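## Task

Put the green wire down on its own, at least about a hand's width away from all other wires, with no wire left dangling over the table edge.

## Robot and tools

Robot: two arms, left_arm and right_arm, each ending in a parallel gripper. Calibrated bases in the scene frame: left_arm near (-0.003, +0.270, +0.021) m, right_arm near (-0.009, -0.335, +0.019) m, both roughly unrotated. The fingers point along the gripper's own +z and open and close along its y. end_effector_position is the spot between the finger pads, roughly 1 cm short of the tips.

Frame: the scene frame has its origin at table-top height, halfway between the nominal bases, a little behind the near table edge. +x points out over the table, +z up, and left_arm sits on the +y side (arm names do not match image left and right). Reported hand positions and quaternions (wxyz) use this frame and may be off by a few centimetres, more at long reach.

Rows: every motion command is built from rows of 14 numbers, each in [-1, 1]: dx, dy, dz, rx, ry, rz, opening for left_arm, then the same seven for right_arm. Both arms always appear, even if one should stay still. dx..rz are offsets, not poses: they count from that arm's Hand target as it stood when the action or move began, along the scene axes, and the arm rotates about its Hand target position. Scale: 1.0 = 0.6 m for dx, dy, dz, and 180 degrees for the rotation vector rx, ry, rz. Repeating an offset moves the arm again. Sending six zeros re-requests the current Hand target. Opening is absolute, not an offset: +1 fully open (0.093 m), -1 closed; a 0 is a real command, so resend the present value to leave a gripper alone.

execute_actions(actions, cameras): actions is a list of actions; each action is a list of up to 15 rows, one per 1/30 s step, all counted from the action's start pose; a short action keeps its last row. An empty actions list returns state plus all camera images. cameras: list of names, ["all"], or [] for none.

move(target, speed, blend, opening_speed, grip_force, blocking, cameras): straight-line paths toward target, which is one 14-number row or a list of up to 15 rows, every row an offset from the same starting Hand targets (not from the previous row). speed in m/s, 0.002 to 2.9, default 0.25 (turns up to twice that in rad/s), one value or one per target. blend in metres rounds corners of a list; 0 stops at each. opening_speed: rate of opening change per second on the -1..+1 scale, at least 0.2. grip_force: newtons per pad, 10 to 50, one value or one per arm; it persists, and lower values close slowly. blocking=false returns after about 0.5 s while the move continues. Paths all end together, are capped at 10 s, and do not avoid obstacles or the other arm. The result adds a move: line such as done, off_target, moving, held or fault, plus limits (paced = pose clipped, held = steps withheld).

wait(seconds 0 to 10, cameras): let time pass holding commands; returns early if a running move ends. stop(cameras): brake the running move. zoom_image(camera, region [x0,y0,x1,y1] pixels, at most 504 by 504): closer look at the newest image of cam_head_left, cam_head_right, cam_high, cam_low, cam_left_wrist or cam_right_wrist (all 672x504). finished_scene(scene): ends the current scene, given its number; make no further call in that reply.

Results: end_effector_position and quat per arm, Hand target (the base for the next offsets), Tool commands, grip_measured (+1 open, -1 closed; pads meet near -0.94; each mm of object width adds about 0.0208; may read up to 0.02 high), Joint positions (last value is the finger gap in metres), joint torques, joint velocities, and for actions some per-step positions. Orientation commands are limited to 40 degrees from the measured orientation each step, so large turns take several steps. Grippers often settle short or sag low; check and send the remaining distance as a further offset, and undo tilt.

Gripping wires: close with a number well below the width reading and keep sending it to hold; open well above it to release. Lower the wire gently before opening; never release it while moving or high up.

Avoid: hard contact with the table, the bar, plate and rail near the bases (up to about 3 cm tall), and especially between the two arms or grippers, which the clearance check does not prevent. Do not sweep a path close to an arm's own base; route around it. Fast moves hit harder and overshoot. Keep wires on the table; anything falling or left off the table fails the task. A stalled arm keeps pushing until moved away; holding loads or stretching heats motors (MOTOR HOT at 75 °C, fold fault at 90 °C). Loose objects may occasionally get nudged.

Each tool is called as name(argument=value, ...) on one line, values as JSON.

## Session

execute_actions(actions=[])

Scene clock: 0.00 s.
left_arm: end_effector_position=(+0.3514, -0.0684, +0.2593) grip_measured=-0.927 end_effector_quat_wxyz=(+0.433, +0.551, +0.547, -0.458) | right_arm: end_effector_position=(+0.3679, -0.3063, +0.4186) grip_measured=+1.000 end_effector_quat_wxyz=(+0.705, -0.026, +0.709, +0.009)
Joint positions: left_arm=[-0.441 1.827 1.347 -0.002 1.096 0.421 0.001] | right_arm=[0 1.047 1.047 0 0 0 0.093]
Joint velocities: within noise
Joint torques (N m): no reading
Heat: left arm: 43 °C; right arm: 43 °C.
Hand target: left_arm +0.3508, -0.0686, +0.2688; +0.442, +0.554, +0.539, -0.455 | right_arm +0.3665, -0.3069, +0.4236; +0.708, -0.025, +0.705, +0.009
Tool commands: left_gripper/opening=-0.932471 right_gripper/opening=+1.0

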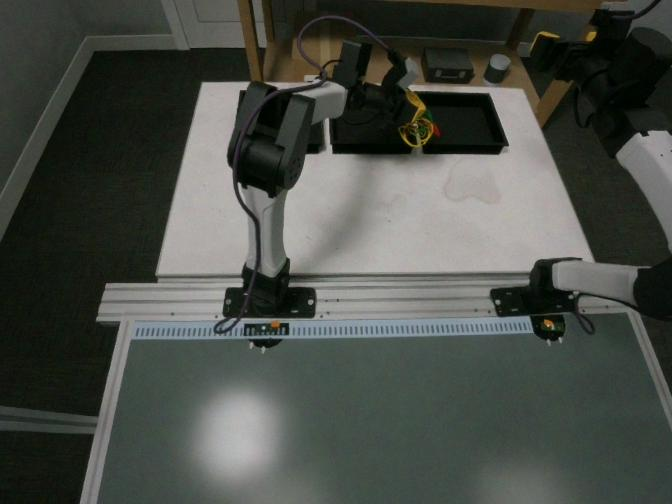

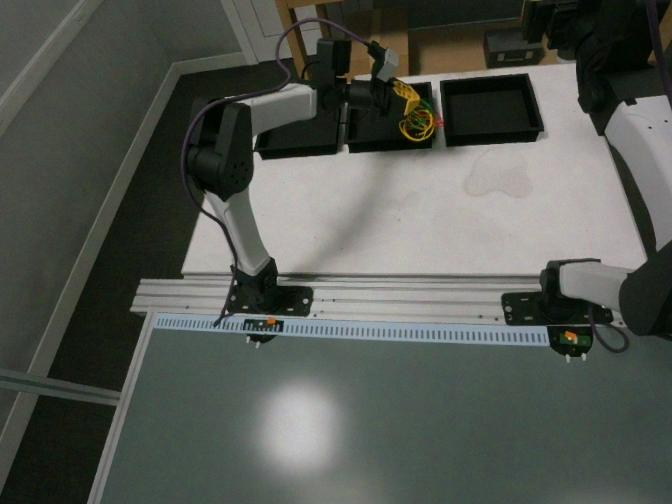

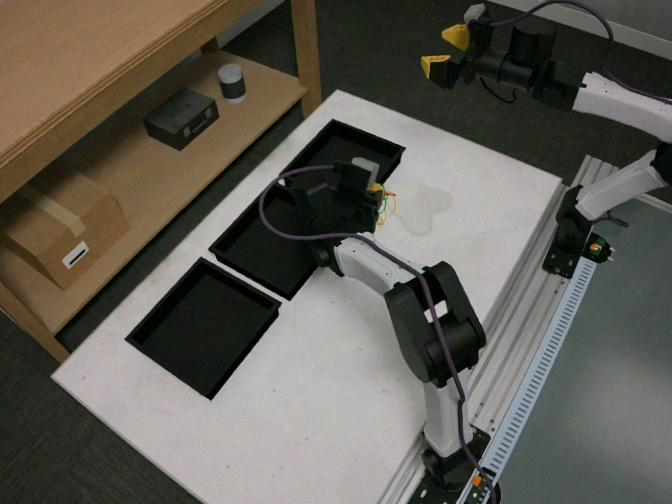

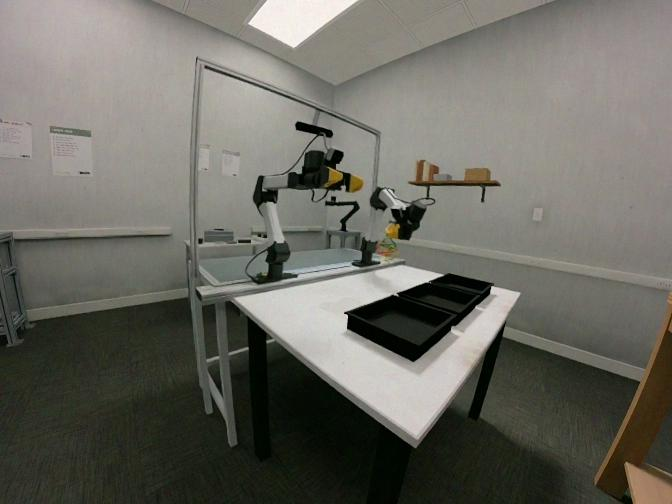

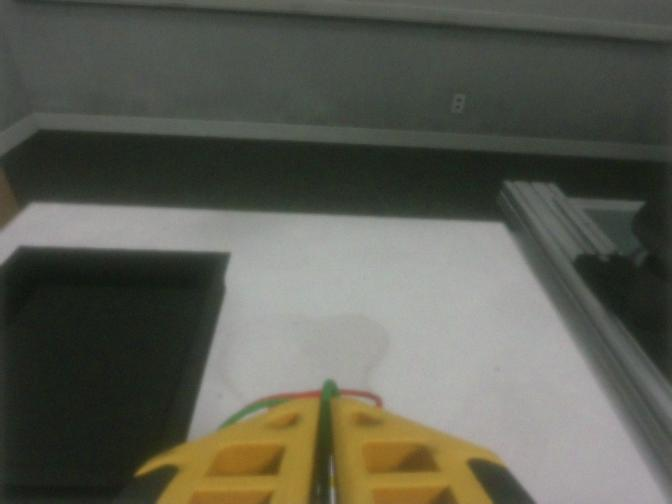

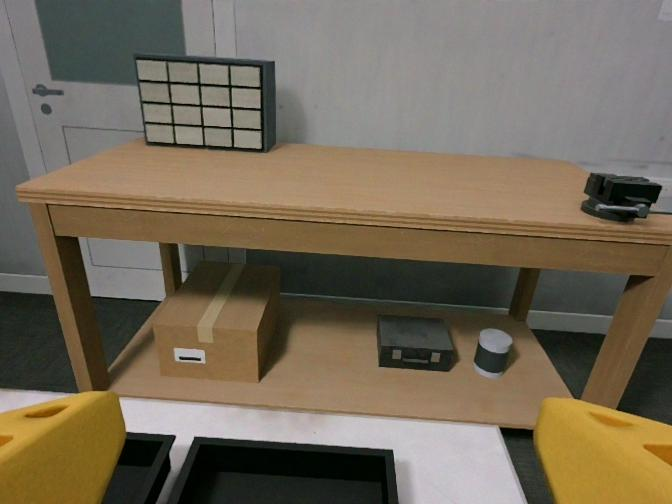

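zoom_image(camera="cam_head_left", region=[370, 60, 470, 160])

zoom_image(camera="cam_head_right", region=[370, 60, 470, 160])

zoom_image(camera="cam_high", region=[350, 160, 430, 240])

zoom_image(camera="cam_low", region=[370, 210, 430, 270])

zoom_image(camera="cam_left_wrist", region=[180, 304, 480, 504])

Scaled by 5.040 from the camera's 672x504 image, which has a finer 960x720 frame.

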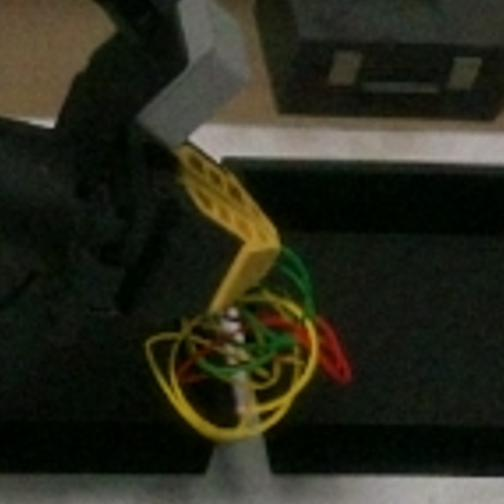

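Scaled by 5.040 from the camera's 672x504 image, which has a finer 960x720 frame.

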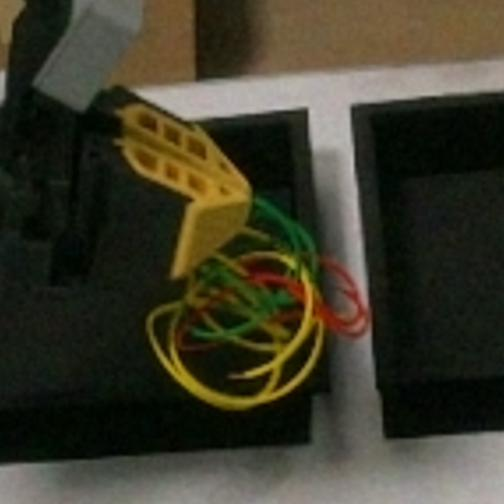

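Scaled by 6.300 from the camera's 672x504 image, which has a finer 960x720 frame.

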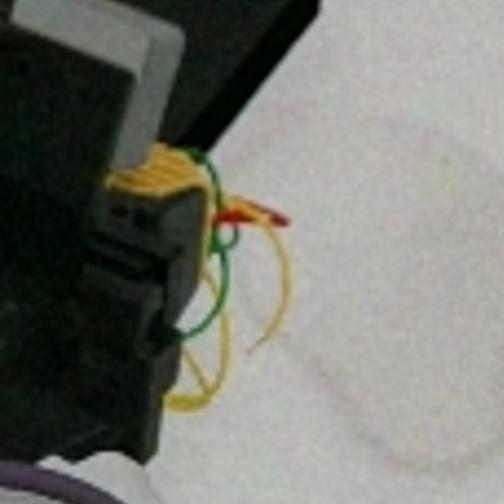

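Scaled by 8.400 from the camera's 672x504 image, which has a finer 960x720 frame.

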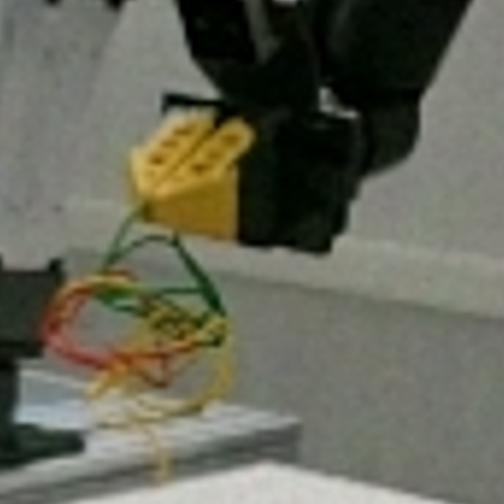

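Scaled by 1.680 from the camera's 672x504 image, which has a finer 960x720 frame.

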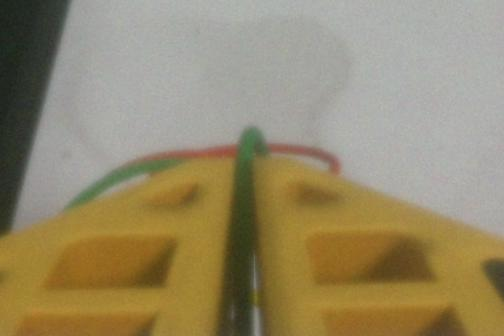

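move(target=[-0.125,0,-0.22,0,0,0,-0.932471,-0.1,-0.1,0.02,0,0.35,0,1], speed=0.12, cameras=["all"])

zoom_image(camera="cam_head_right", region=[330, 70, 530, 220])

zoom_image(camera="cam_low", region=[340, 200, 440, 300])

Scene clock: 28.63 s.
left_arm: end_effector_position=(+0.2779, -0.0678, +0.1446) grip_measured=-0.927 end_effector_quat_wxyz=(+0.447, +0.557, +0.532, -0.454) | right_arm: end_effector_position=(+0.3140, -0.3673, +0.4376) grip_measured=+1.000 end_effector_quat_wxyz=(+0.387, -0.005, +0.922, -0.003)
Joint positions: left_arm=[-0.532 1.845 0.788 0.678 1.019 0.352 0.001] | right_arm=[-0.273 1.554 2.309 -1.541 -0.175 -0.151 0.093]
Joint torques (N m): left_arm=[0.1 -7.43 4.08 1.7 0.12 -0.09] | right_arm=[-0.65 -5.48 4.16 1.43 -0.21 -0.17]
Heat: left arm: 57 °C; right arm: 45 °C.
Hand target: left_arm +0.2758, -0.0686, +0.1368; +0.442, +0.554, +0.539, -0.455 | right_arm +0.3065, -0.3669, +0.4357; +0.235, -0.017, +0.972, +0.020
Off the commanded pose: left_arm 0.008 m, 1 deg | right_arm 0.008 m, 19 deg.
joint sent to its limit (right arm) — joint 4 (wrist pitch), lower limit. The joint targets are off in orientation, not in position.
move: off_target (right_arm)

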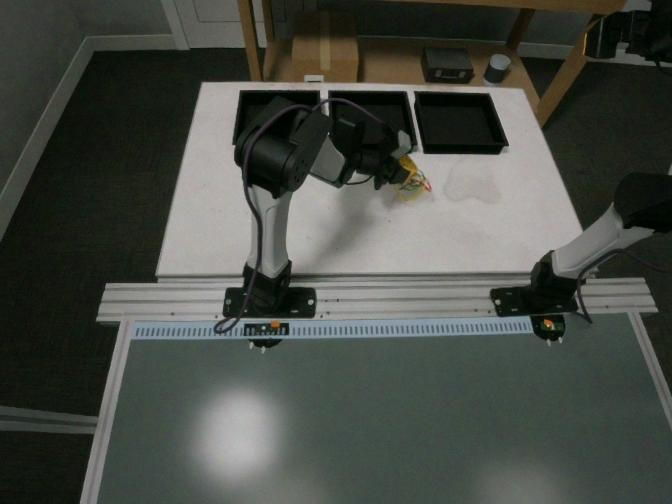

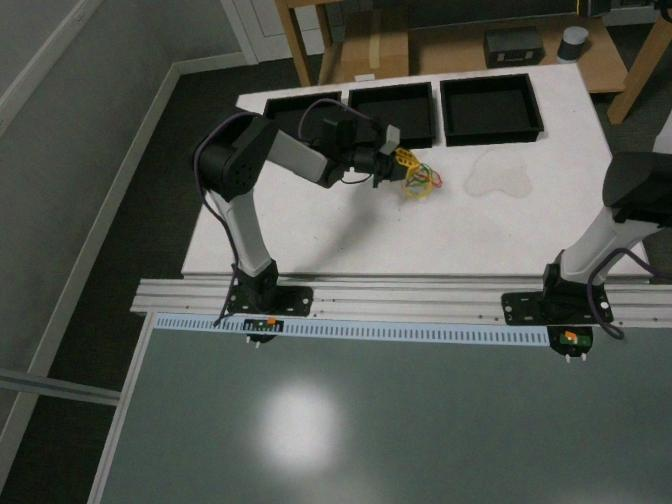

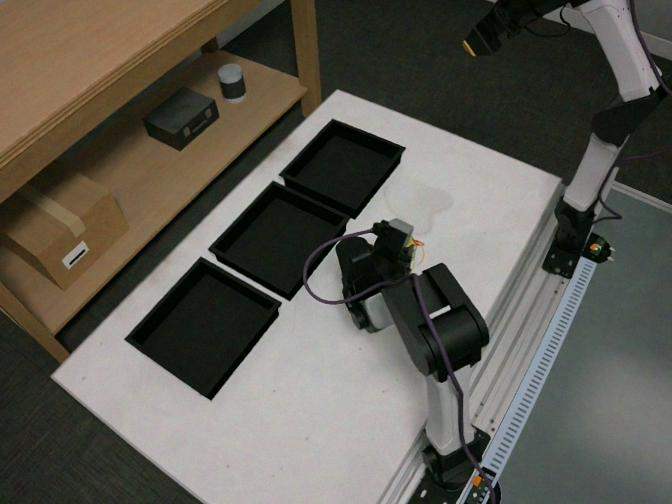

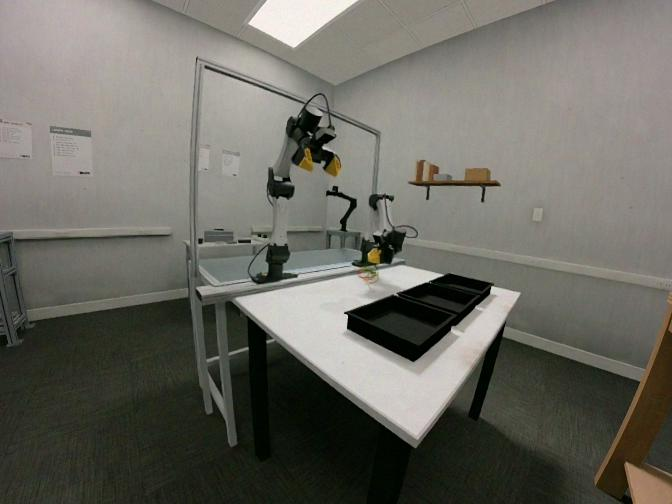

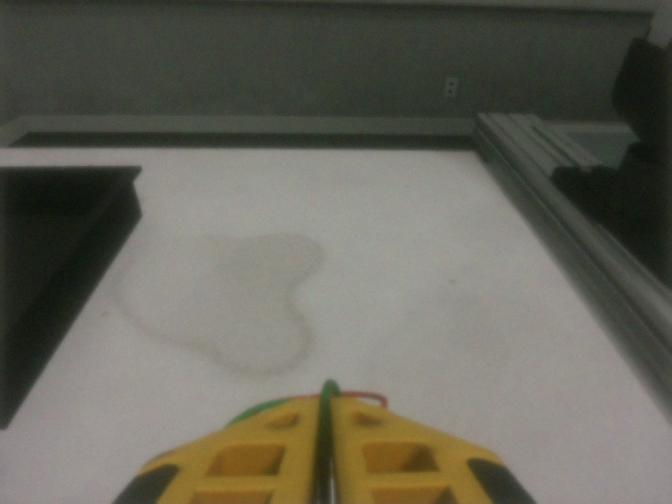

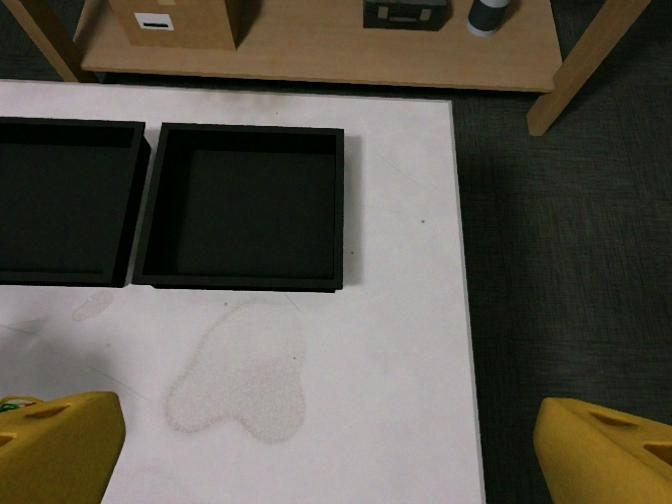

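Scaled by 2.520 from the camera's 672x504 image, which has a finer 960x720 frame.

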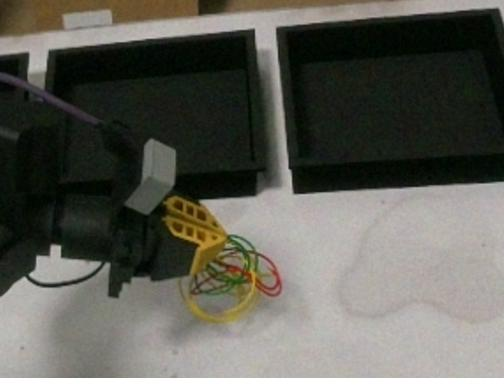

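Scaled by 5.040 from the camera's 672x504 image, which has a finer 960x720 frame.

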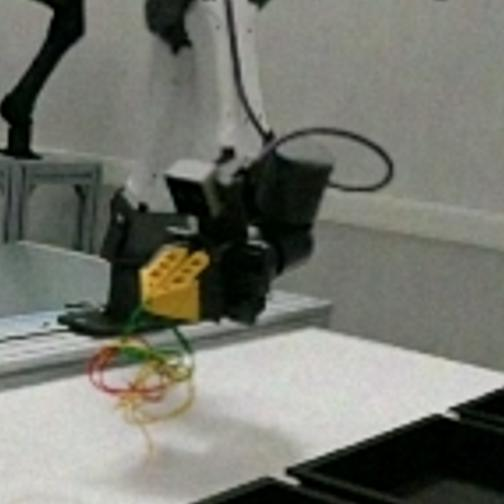

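move(target=[0,0,-0.075,0,0,0,-0.932471,-0.078,0.06,-0.26,0.0715,-0.0835,0.481,1], speed=0.25, cameras=["cam_head_right","cam_low","cam_right_wrist","cam_high"])

zoom_image(camera="cam_head_right", region=[370, 130, 490, 220])

zoom_image(camera="cam_low", region=[340, 220, 420, 300])

Scene clock: 51.53 s.
left_arm: end_effector_position=(+0.2786, -0.0687, +0.0997) grip_measured=-0.927 end_effector_quat_wxyz=(+0.448, +0.557, +0.532, -0.454) | right_arm: end_effector_position=(+0.2658, -0.3334, +0.2797) grip_measured=+1.000 end_effector_quat_wxyz=(+0.360, -0.594, +0.711, +0.110)
Joint positions: left_arm=[-0.532 2.008 0.755 0.876 1.019 0.351 0.001] | right_arm=[-0.52 1.446 1.521 -1.546 -0.789 -1.818 0.093]
Joint torques (N m): left_arm=[0.12 -7.76 3.33 1.66 0.09 -0.09] | right_arm=[0.75 -5.76 6.12 0.29 -0.39 -0.19]
Heat: left arm: 54 °C; right arm: 44 °C.
Hand target: left_arm +0.2757, -0.0686, +0.0918; +0.442, +0.554, +0.539, -0.455 | right_arm +0.2597, -0.3309, +0.2797; +0.271, -0.653, +0.653, +0.272
Off the commanded pose: left_arm 0.008 m, 1 deg | right_arm 0.007 m, 23 deg.
joint sent to its limit (right arm) — joint 4 (wrist pitch), lower limit. The joint targets are off in orientation, not in position.
move: off_target (right_arm)
Images, in order (width x height): cam_head_right 672x504, cam_high 672x504, cam_low 672x504, cam_right_wrist 672x504.

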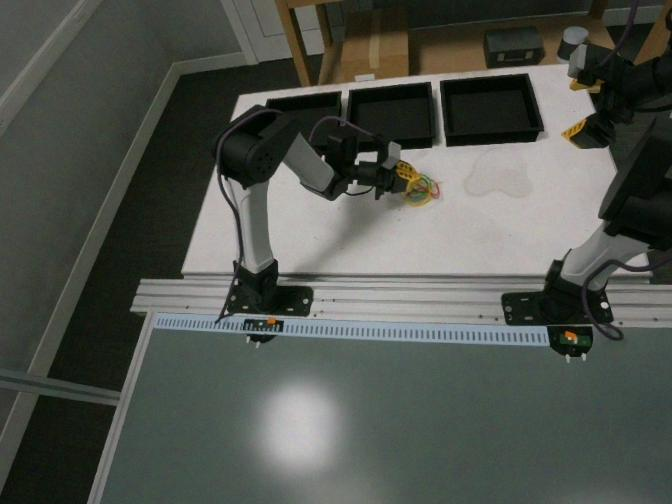

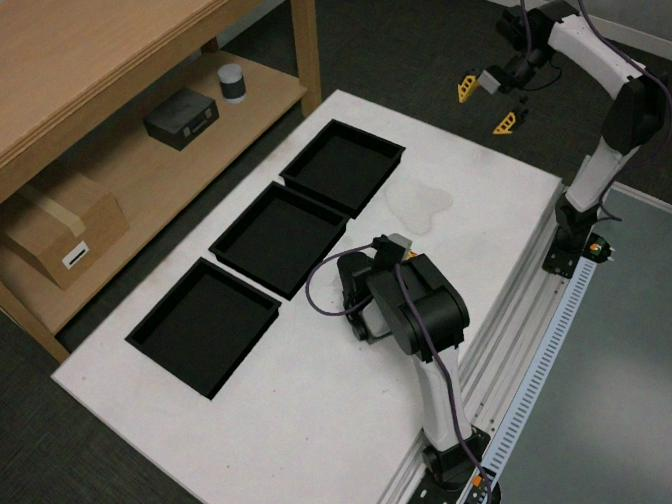

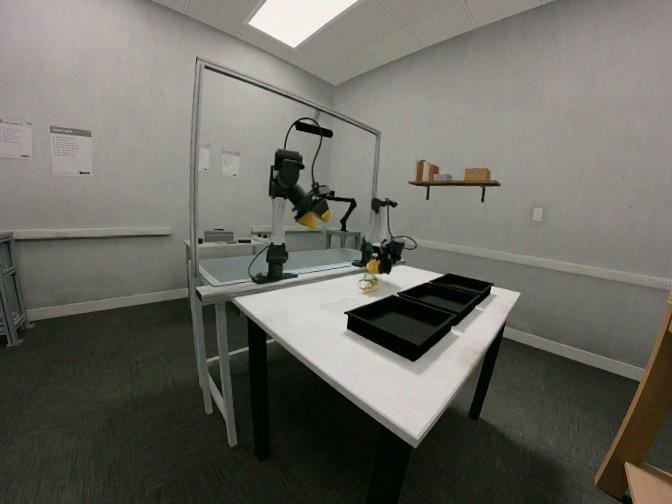

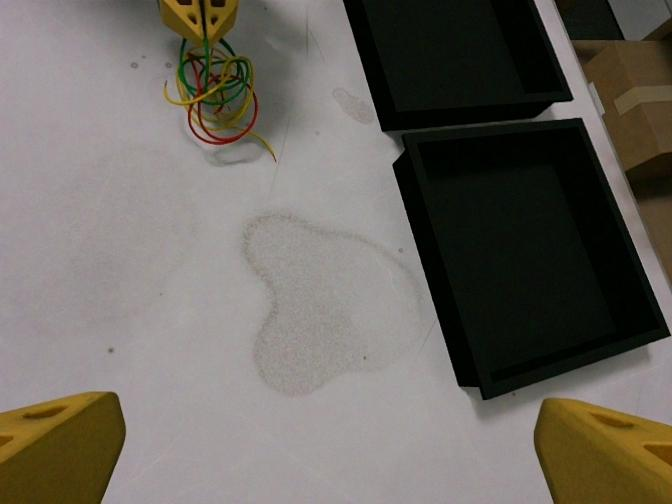

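Scaled by 4.200 from the camera's 672x504 image, which has a finer 960x720 frame.

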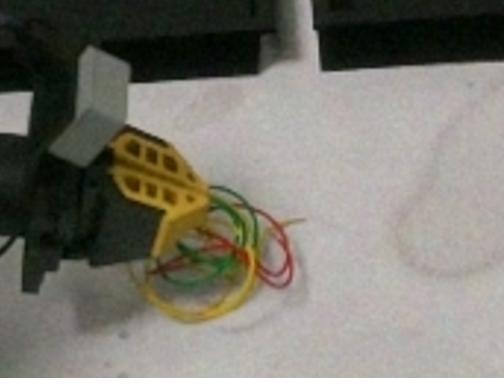

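Scaled by 6.300 from the camera's 672x504 image, which has a finer 960x720 frame.

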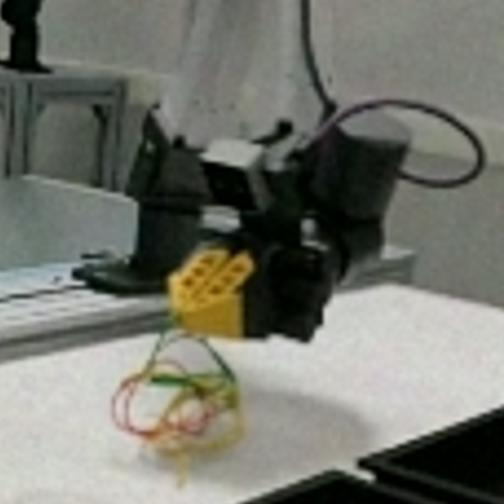

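Right wrist view is great.

zoom_image(camera="cam_right_wrist", region=[130, 0, 300, 180])

move(target=[0,0,-0.03,0,0,0,-0.932471,0,0.1,-0.03,0,0,0,1], speed=0.15, cameras=["cam_head_right","cam_low","cam_right_wrist"])

zoom_image(camera="cam_right_wrist", region=[110, 0, 360, 250])

zoom_image(camera="cam_low", region=[340, 220, 420, 300])

Scaled by 2.800 from the camera's 672x504 image, which has a finer 960x720 frame.

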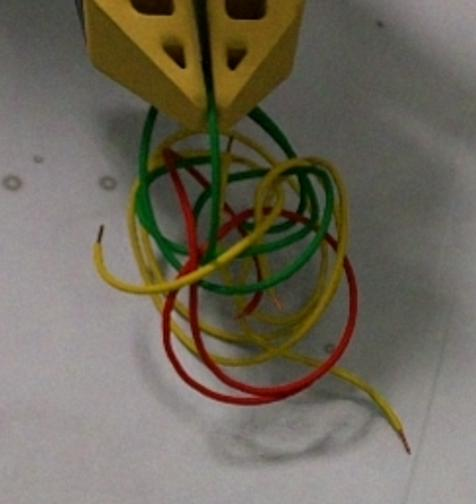

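Scene clock: 59.00 s.
left_arm: end_effector_position=(+0.2796, -0.0695, +0.0825) grip_measured=-0.927 end_effector_quat_wxyz=(+0.449, +0.558, +0.531, -0.453) | right_arm: end_effector_position=(+0.2623, -0.2737, +0.2656) grip_measured=+1.000 end_effector_quat_wxyz=(+0.324, -0.640, +0.673, +0.183)
Joint positions: left_arm=[-0.532 2.08 0.755 0.95 1.019 0.351 0.001] | right_arm=[-0.296 1.479 1.503 -1.546 -0.785 -1.745 0.093]
Joint torques (N m): left_arm=[0.16 -7.98 2.73 1.72 0.14 -0.11] | right_arm=[0.62 -3.89 5.82 0.22 -0.61 0.09]
Heat: left arm: 54 °C; right arm: 45 °C.
Hand target: left_arm +0.2757, -0.0686, +0.0738; +0.442, +0.554, +0.539, -0.455 | right_arm +0.2596, -0.2710, +0.2617; -0.271, +0.653, -0.653, -0.272
Off the commanded pose: left_arm 0.010 m, 1 deg | right_arm 0.005 m, 12 deg.
joint sent to its limit (right arm) — joint 4 (wrist pitch), lower limit. The joint targets are off in orientation, not in position.
move: off_target (right_arm)
Images, in order (width x height): cam_head_right 672x504, cam_low 672x504, cam_right_wrist 672x504.

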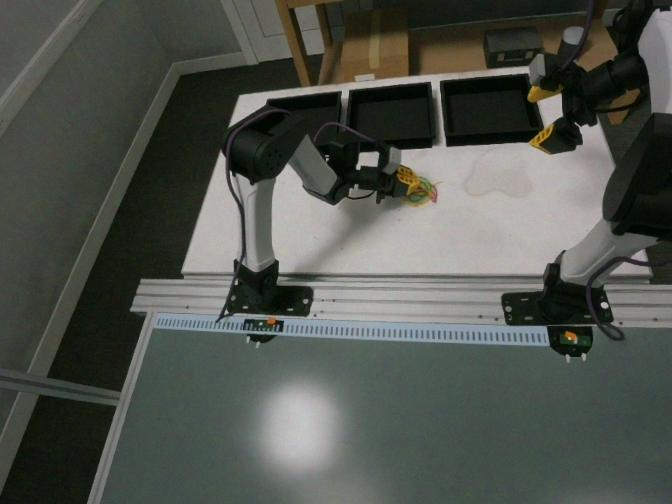

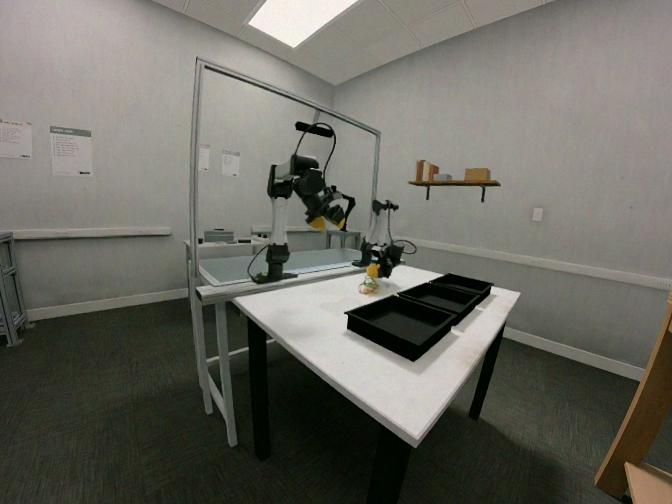

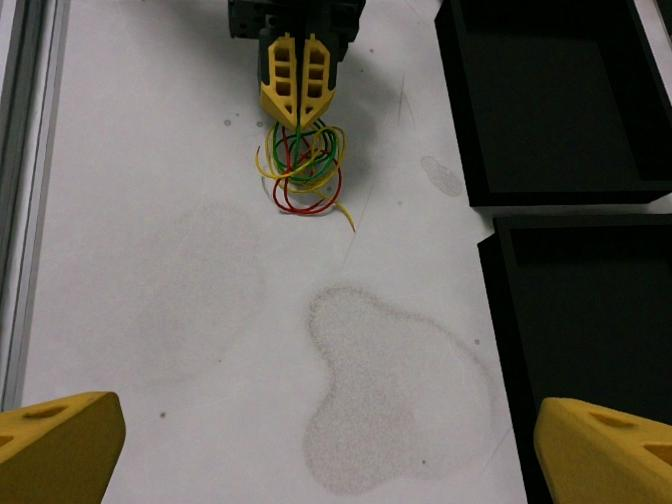

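Scaled by 2.016 from the camera's 672x504 image, which has a finer 960x720 frame.

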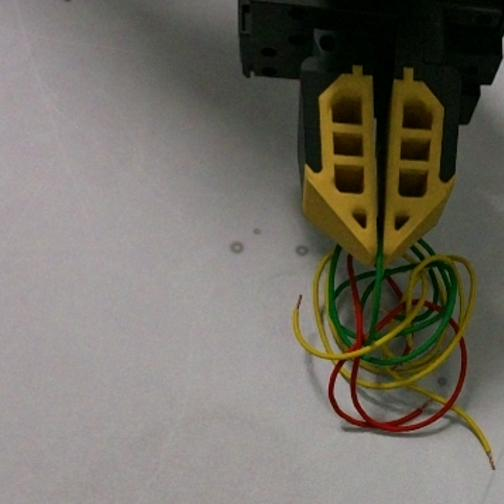

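Scaled by 6.300 from the camera's 672x504 image, which has a finer 960x720 frame.

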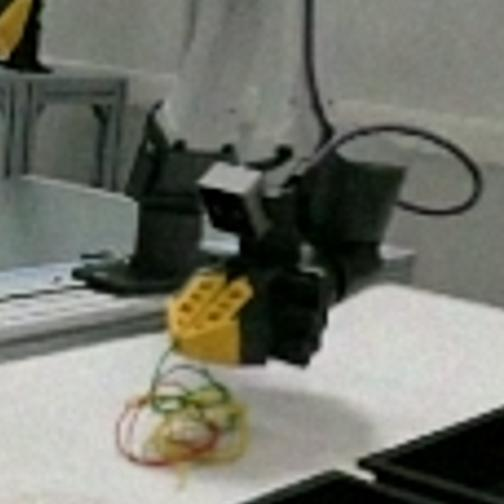

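move(target=[0,0,0.119,0,0,0,-0.932471,0.034,0.1,-0.236,0.107,0.424,-0.270,1], speed=0.2, cameras=["cam_head_left","cam_head_right","cam_low","cam_right_wrist"])

zoom_image(camera="cam_head_right", region=[370, 120, 490, 210])

zoom_image(camera="cam_low", region=[330, 220, 420, 310])

zoom_image(camera="cam_right_wrist", region=[100, 50, 500, 400])

Scene clock: 108.80 s.
left_arm: end_effector_position=(+0.2696, -0.0630, +0.1225) grip_measured=-0.927 end_effector_quat_wxyz=(+0.419, +0.550, +0.555, -0.462) | right_arm: end_effector_position=(+0.2803, -0.2129, +0.1214) grip_measured=+1.000 end_effector_quat_wxyz=(-0.002, -0.003, +0.823, +0.568)
Joint positions: left_arm=[-0.532 1.869 0.755 0.662 1.019 0.348 0.001] | right_arm=[-0.186 1.898 1.107 -1.16 -1.205 -0.411 0.093]
Joint torques (N m): left_arm=[0.2 -12.25 7.27 1.5 0.14 -0.11] | right_arm=[0.7 -7.34 4.88 -0.05 -0.68 -0.01]
Heat: left arm: 57 °C; right arm: 44 °C.
Hand target: left_arm +0.2757, -0.0686, +0.1452; +0.442, +0.554, +0.539, -0.455 | right_arm +0.2800, -0.2109, +0.1201; +0.000, -0.001, +0.820, +0.573
Off the commanded pose: left_arm 0.024 m, 3 deg | right_arm 0.002 m, 1 deg.
move: off_target (left_arm)
Images, in order (width x height): cam_head_left 672x504, cam_head_right 672x504, cam_low 672x504, cam_right_wrist 672x504.

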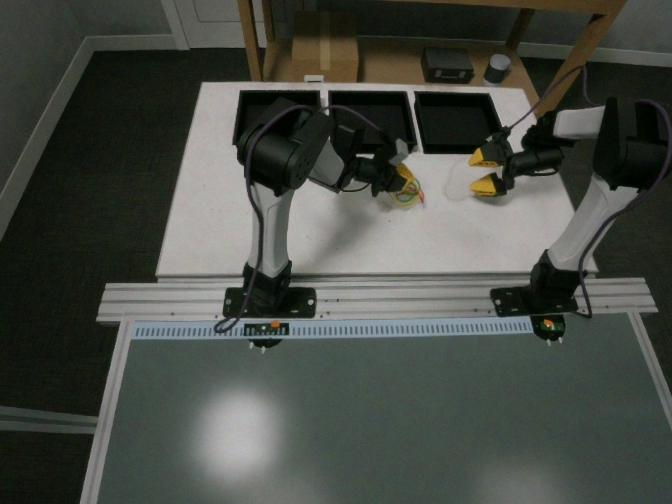

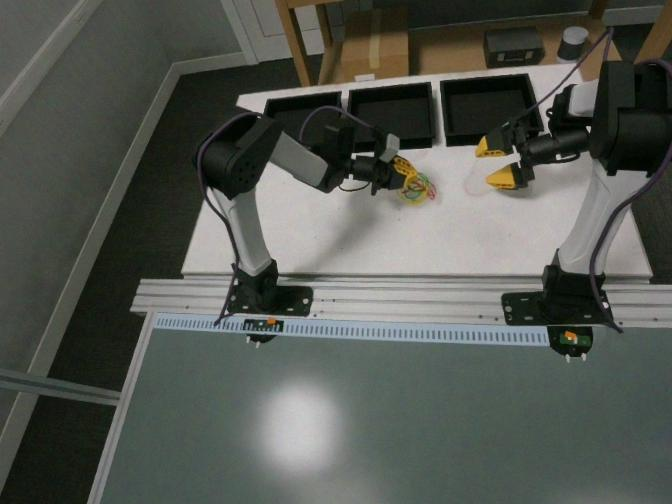

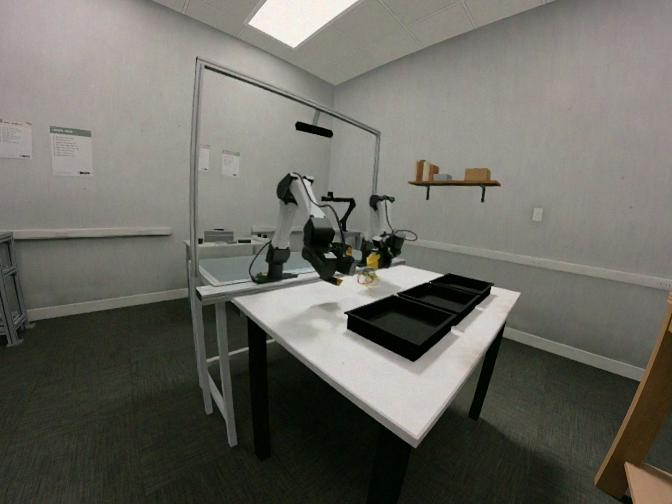

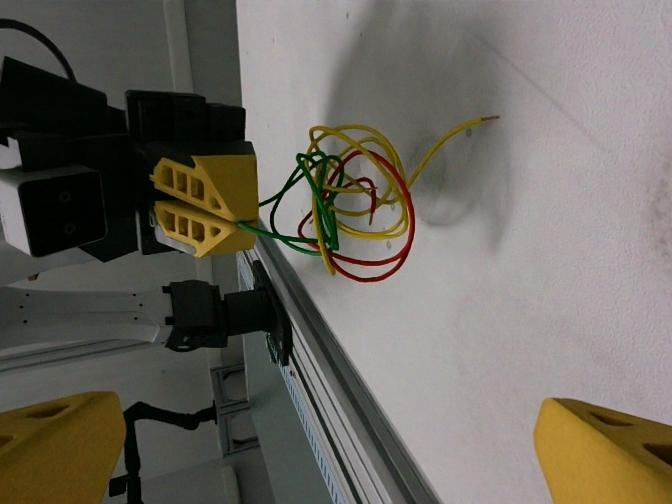

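Scaled by 4.200 from the camera's 672x504 image, which has a finer 960x720 frame.

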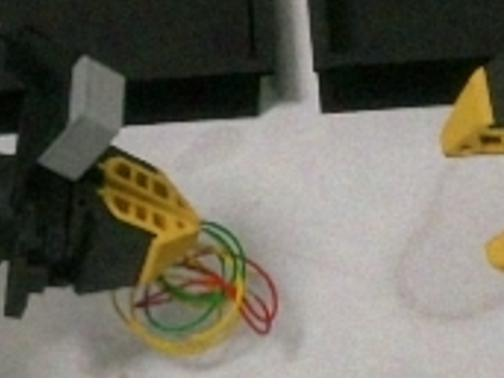

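Scaled by 5.600 from the camera's 672x504 image, which has a finer 960x720 frame.

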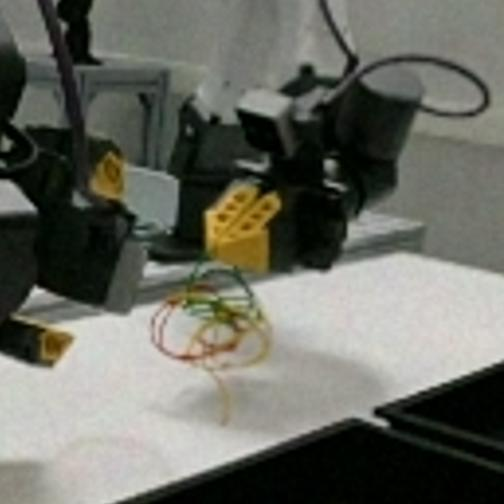

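Scaled by 1.260 from the camera's 672x504 image, which has a finer 960x720 frame.

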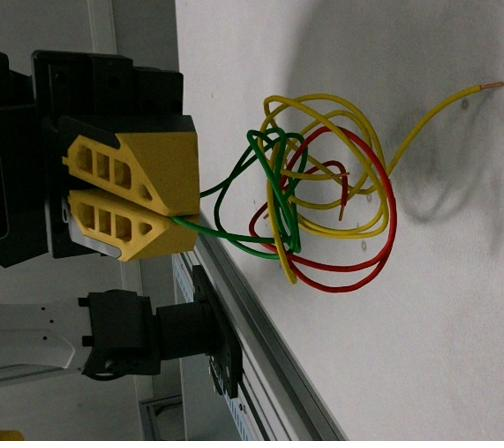

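move(target=[0,0,0,0,0,0,-0.932471,-0.01,0.1,-0.1,0,0,0,-0.3], speed=0.2, cameras=["cam_head_right","cam_low","cam_right_wrist"])

zoom_image(camera="cam_head_right", region=[370, 120, 510, 220])

zoom_image(camera="cam_low", region=[330, 220, 420, 310])

Scene clock: 132.70 s.
left_arm: end_effector_position=(+0.2696, -0.0630, +0.1225) grip_measured=-0.927 end_effector_quat_wxyz=(+0.419, +0.550, +0.555, -0.462) | right_arm: end_effector_position=(+0.2735, -0.1518, +0.0549) grip_measured=-0.298 end_effector_quat_wxyz=(-0.014, +0.007, +0.818, +0.575)
Joint positions: left_arm=[-0.532 1.869 0.755 0.662 1.019 0.348 0.001] | right_arm=[0.028 1.92 0.802 -0.264 -1.244 0.227 0.031]
Joint torques (N m): left_arm=[0.05 -12.34 7.1 1.5 0.12 -0.08] | right_arm=[0.62 -9.85 4.34 0.81 -0.48 -0.02]
Heat: left arm: 58 °C; right arm: 45 °C.
Hand target: left_arm +0.2757, -0.0686, +0.1452; +0.442, +0.554, +0.539, -0.455 | right_arm +0.2740, -0.1509, +0.0601; +0.000, -0.001, +0.820, +0.572
Off the commanded pose: left_arm 0.024 m, 3 deg | right_arm 0.005 m, 2 deg.
move: off_target (left_arm)
Images, in order (width x height): cam_head_right 672x504, cam_low 672x504, cam_right_wrist 672x504.

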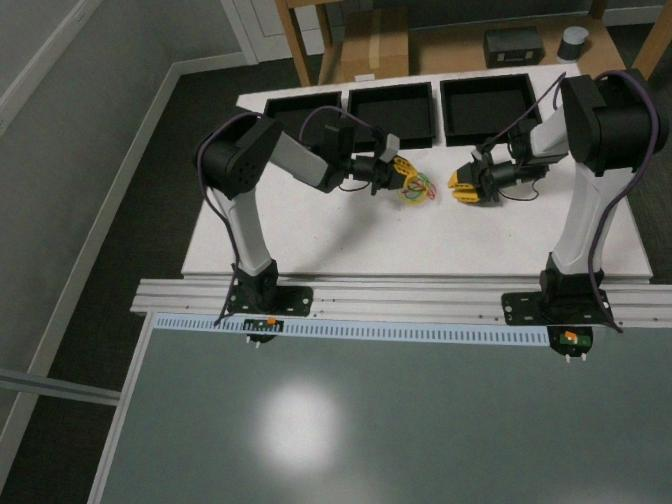

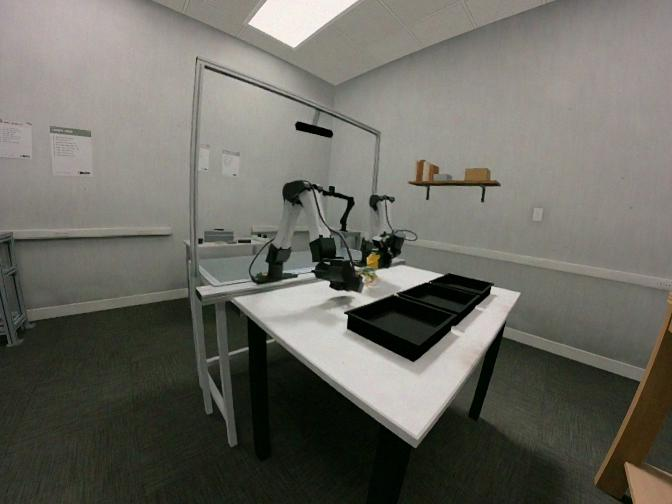

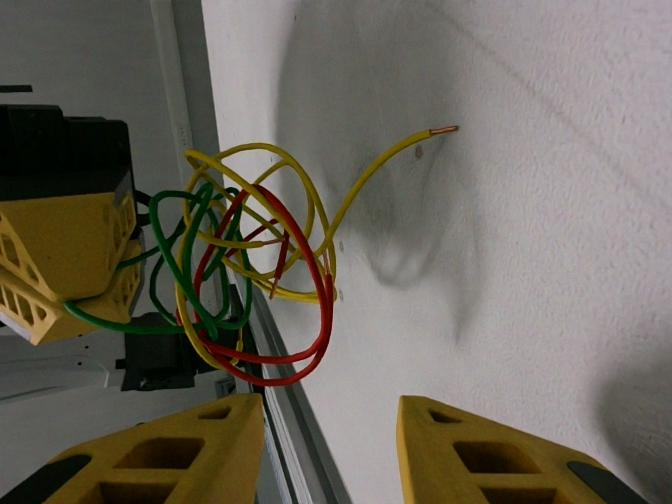

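Scaled by 3.600 from the camera's 672x504 image, which has a finer 960x720 frame.

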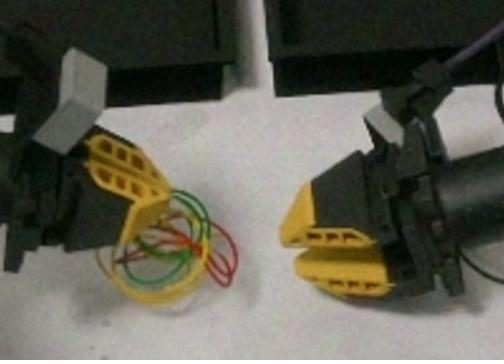

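Scaled by 5.600 from the camera's 672x504 image, which has a finer 960x720 frame.

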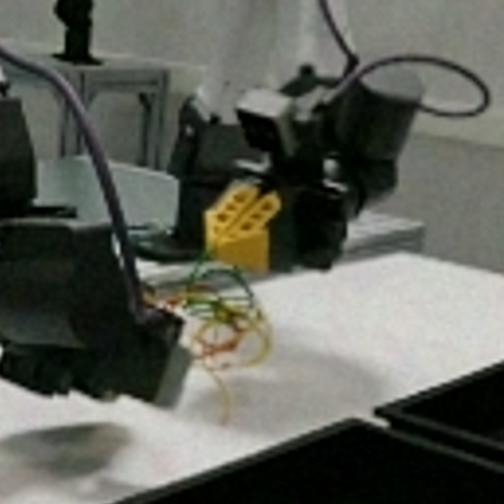

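move(target=[0,0,0,0,0,0,-0.932471,0,0.108,-0.012,0,0,0,-0.3], speed=0.12, cameras=["cam_head_right","cam_low","cam_left_wrist","cam_right_wrist"])

zoom_image(camera="cam_head_right", region=[370, 120, 510, 220])

zoom_image(camera="cam_low", region=[330, 220, 420, 310])

Scene clock: 148.00 s.
left_arm: end_effector_position=(+0.2699, -0.0630, +0.1224) grip_measured=-0.927 end_effector_quat_wxyz=(+0.419, +0.550, +0.556, -0.461) | right_arm: end_effector_position=(+0.2739, -0.0866, +0.0537) grip_measured=-0.298 end_effector_quat_wxyz=(-0.008, -0.001, +0.818, +0.575)
Joint positions: left_arm=[-0.532 1.869 0.755 0.662 1.017 0.348 0.001] | right_arm=[0.248 1.919 0.699 0.347 -1.145 0.751 0.031]
Joint torques (N m): left_arm=[0.12 -12.26 7.36 1.51 0.19 -0.08] | right_arm=[0.61 -7.72 4.6 1.45 -0.27 0]
Heat: left arm: 60 °C; right arm: 47 °C.
Hand target: left_arm +0.2757, -0.0686, +0.1452; +0.442, +0.554, +0.539, -0.455 | right_arm +0.2741, -0.0861, +0.0529; +0.000, -0.001, +0.820, +0.572
Off the commanded pose: left_arm 0.024 m, 3 deg | right_arm 0.001 m, 1 deg.
move: off_target (left_arm)
Images, in order (width x height): cam_head_right 672x504, cam_low 672x504, cam_left_wrist 672x504, cam_right_wrist 672x504.

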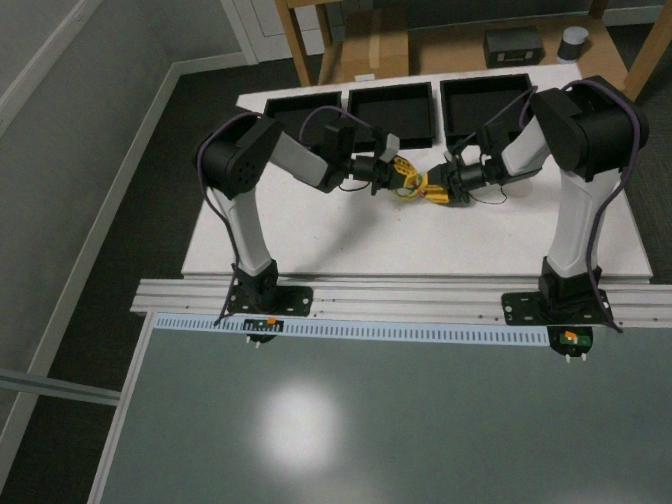

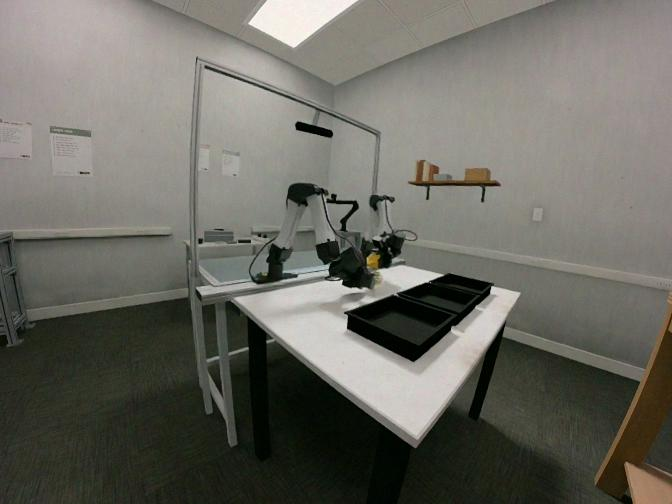

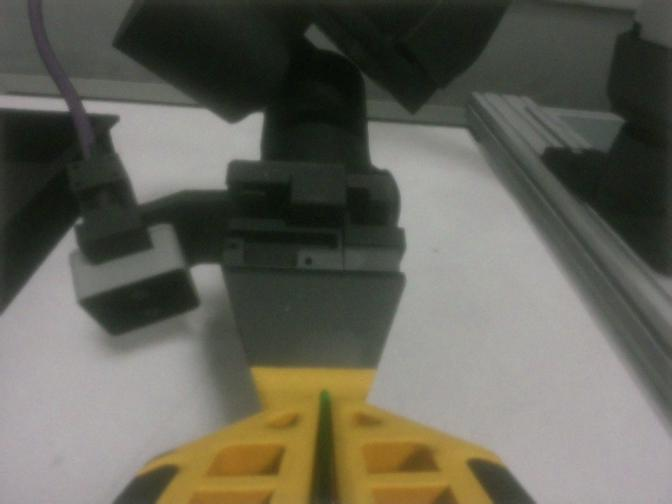

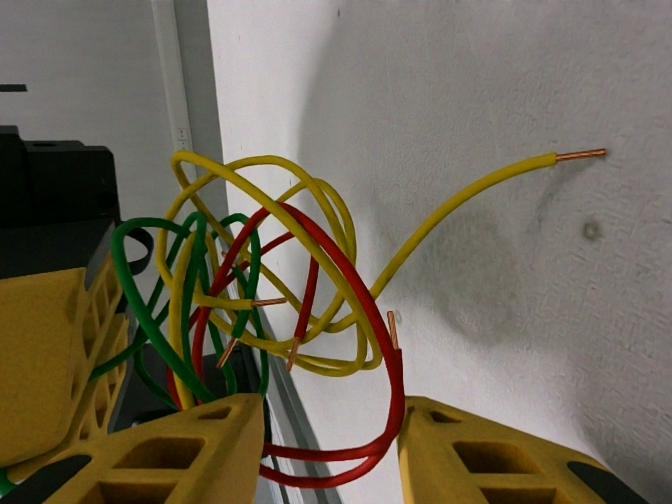

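Scaled by 3.600 from the camera's 672x504 image, which has a finer 960x720 frame.

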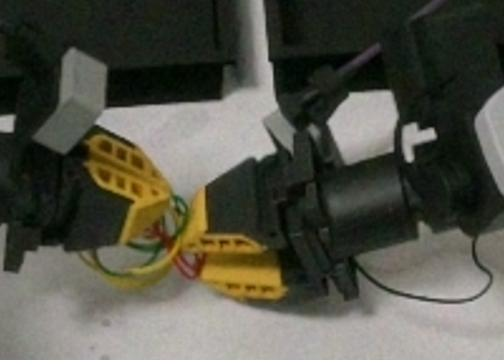

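Scaled by 5.600 from the camera's 672x504 image, which has a finer 960x720 frame.

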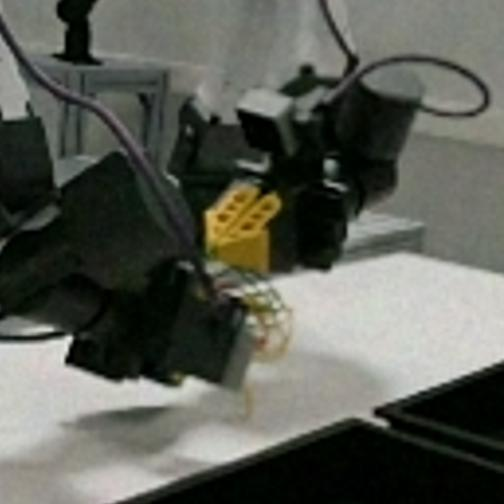

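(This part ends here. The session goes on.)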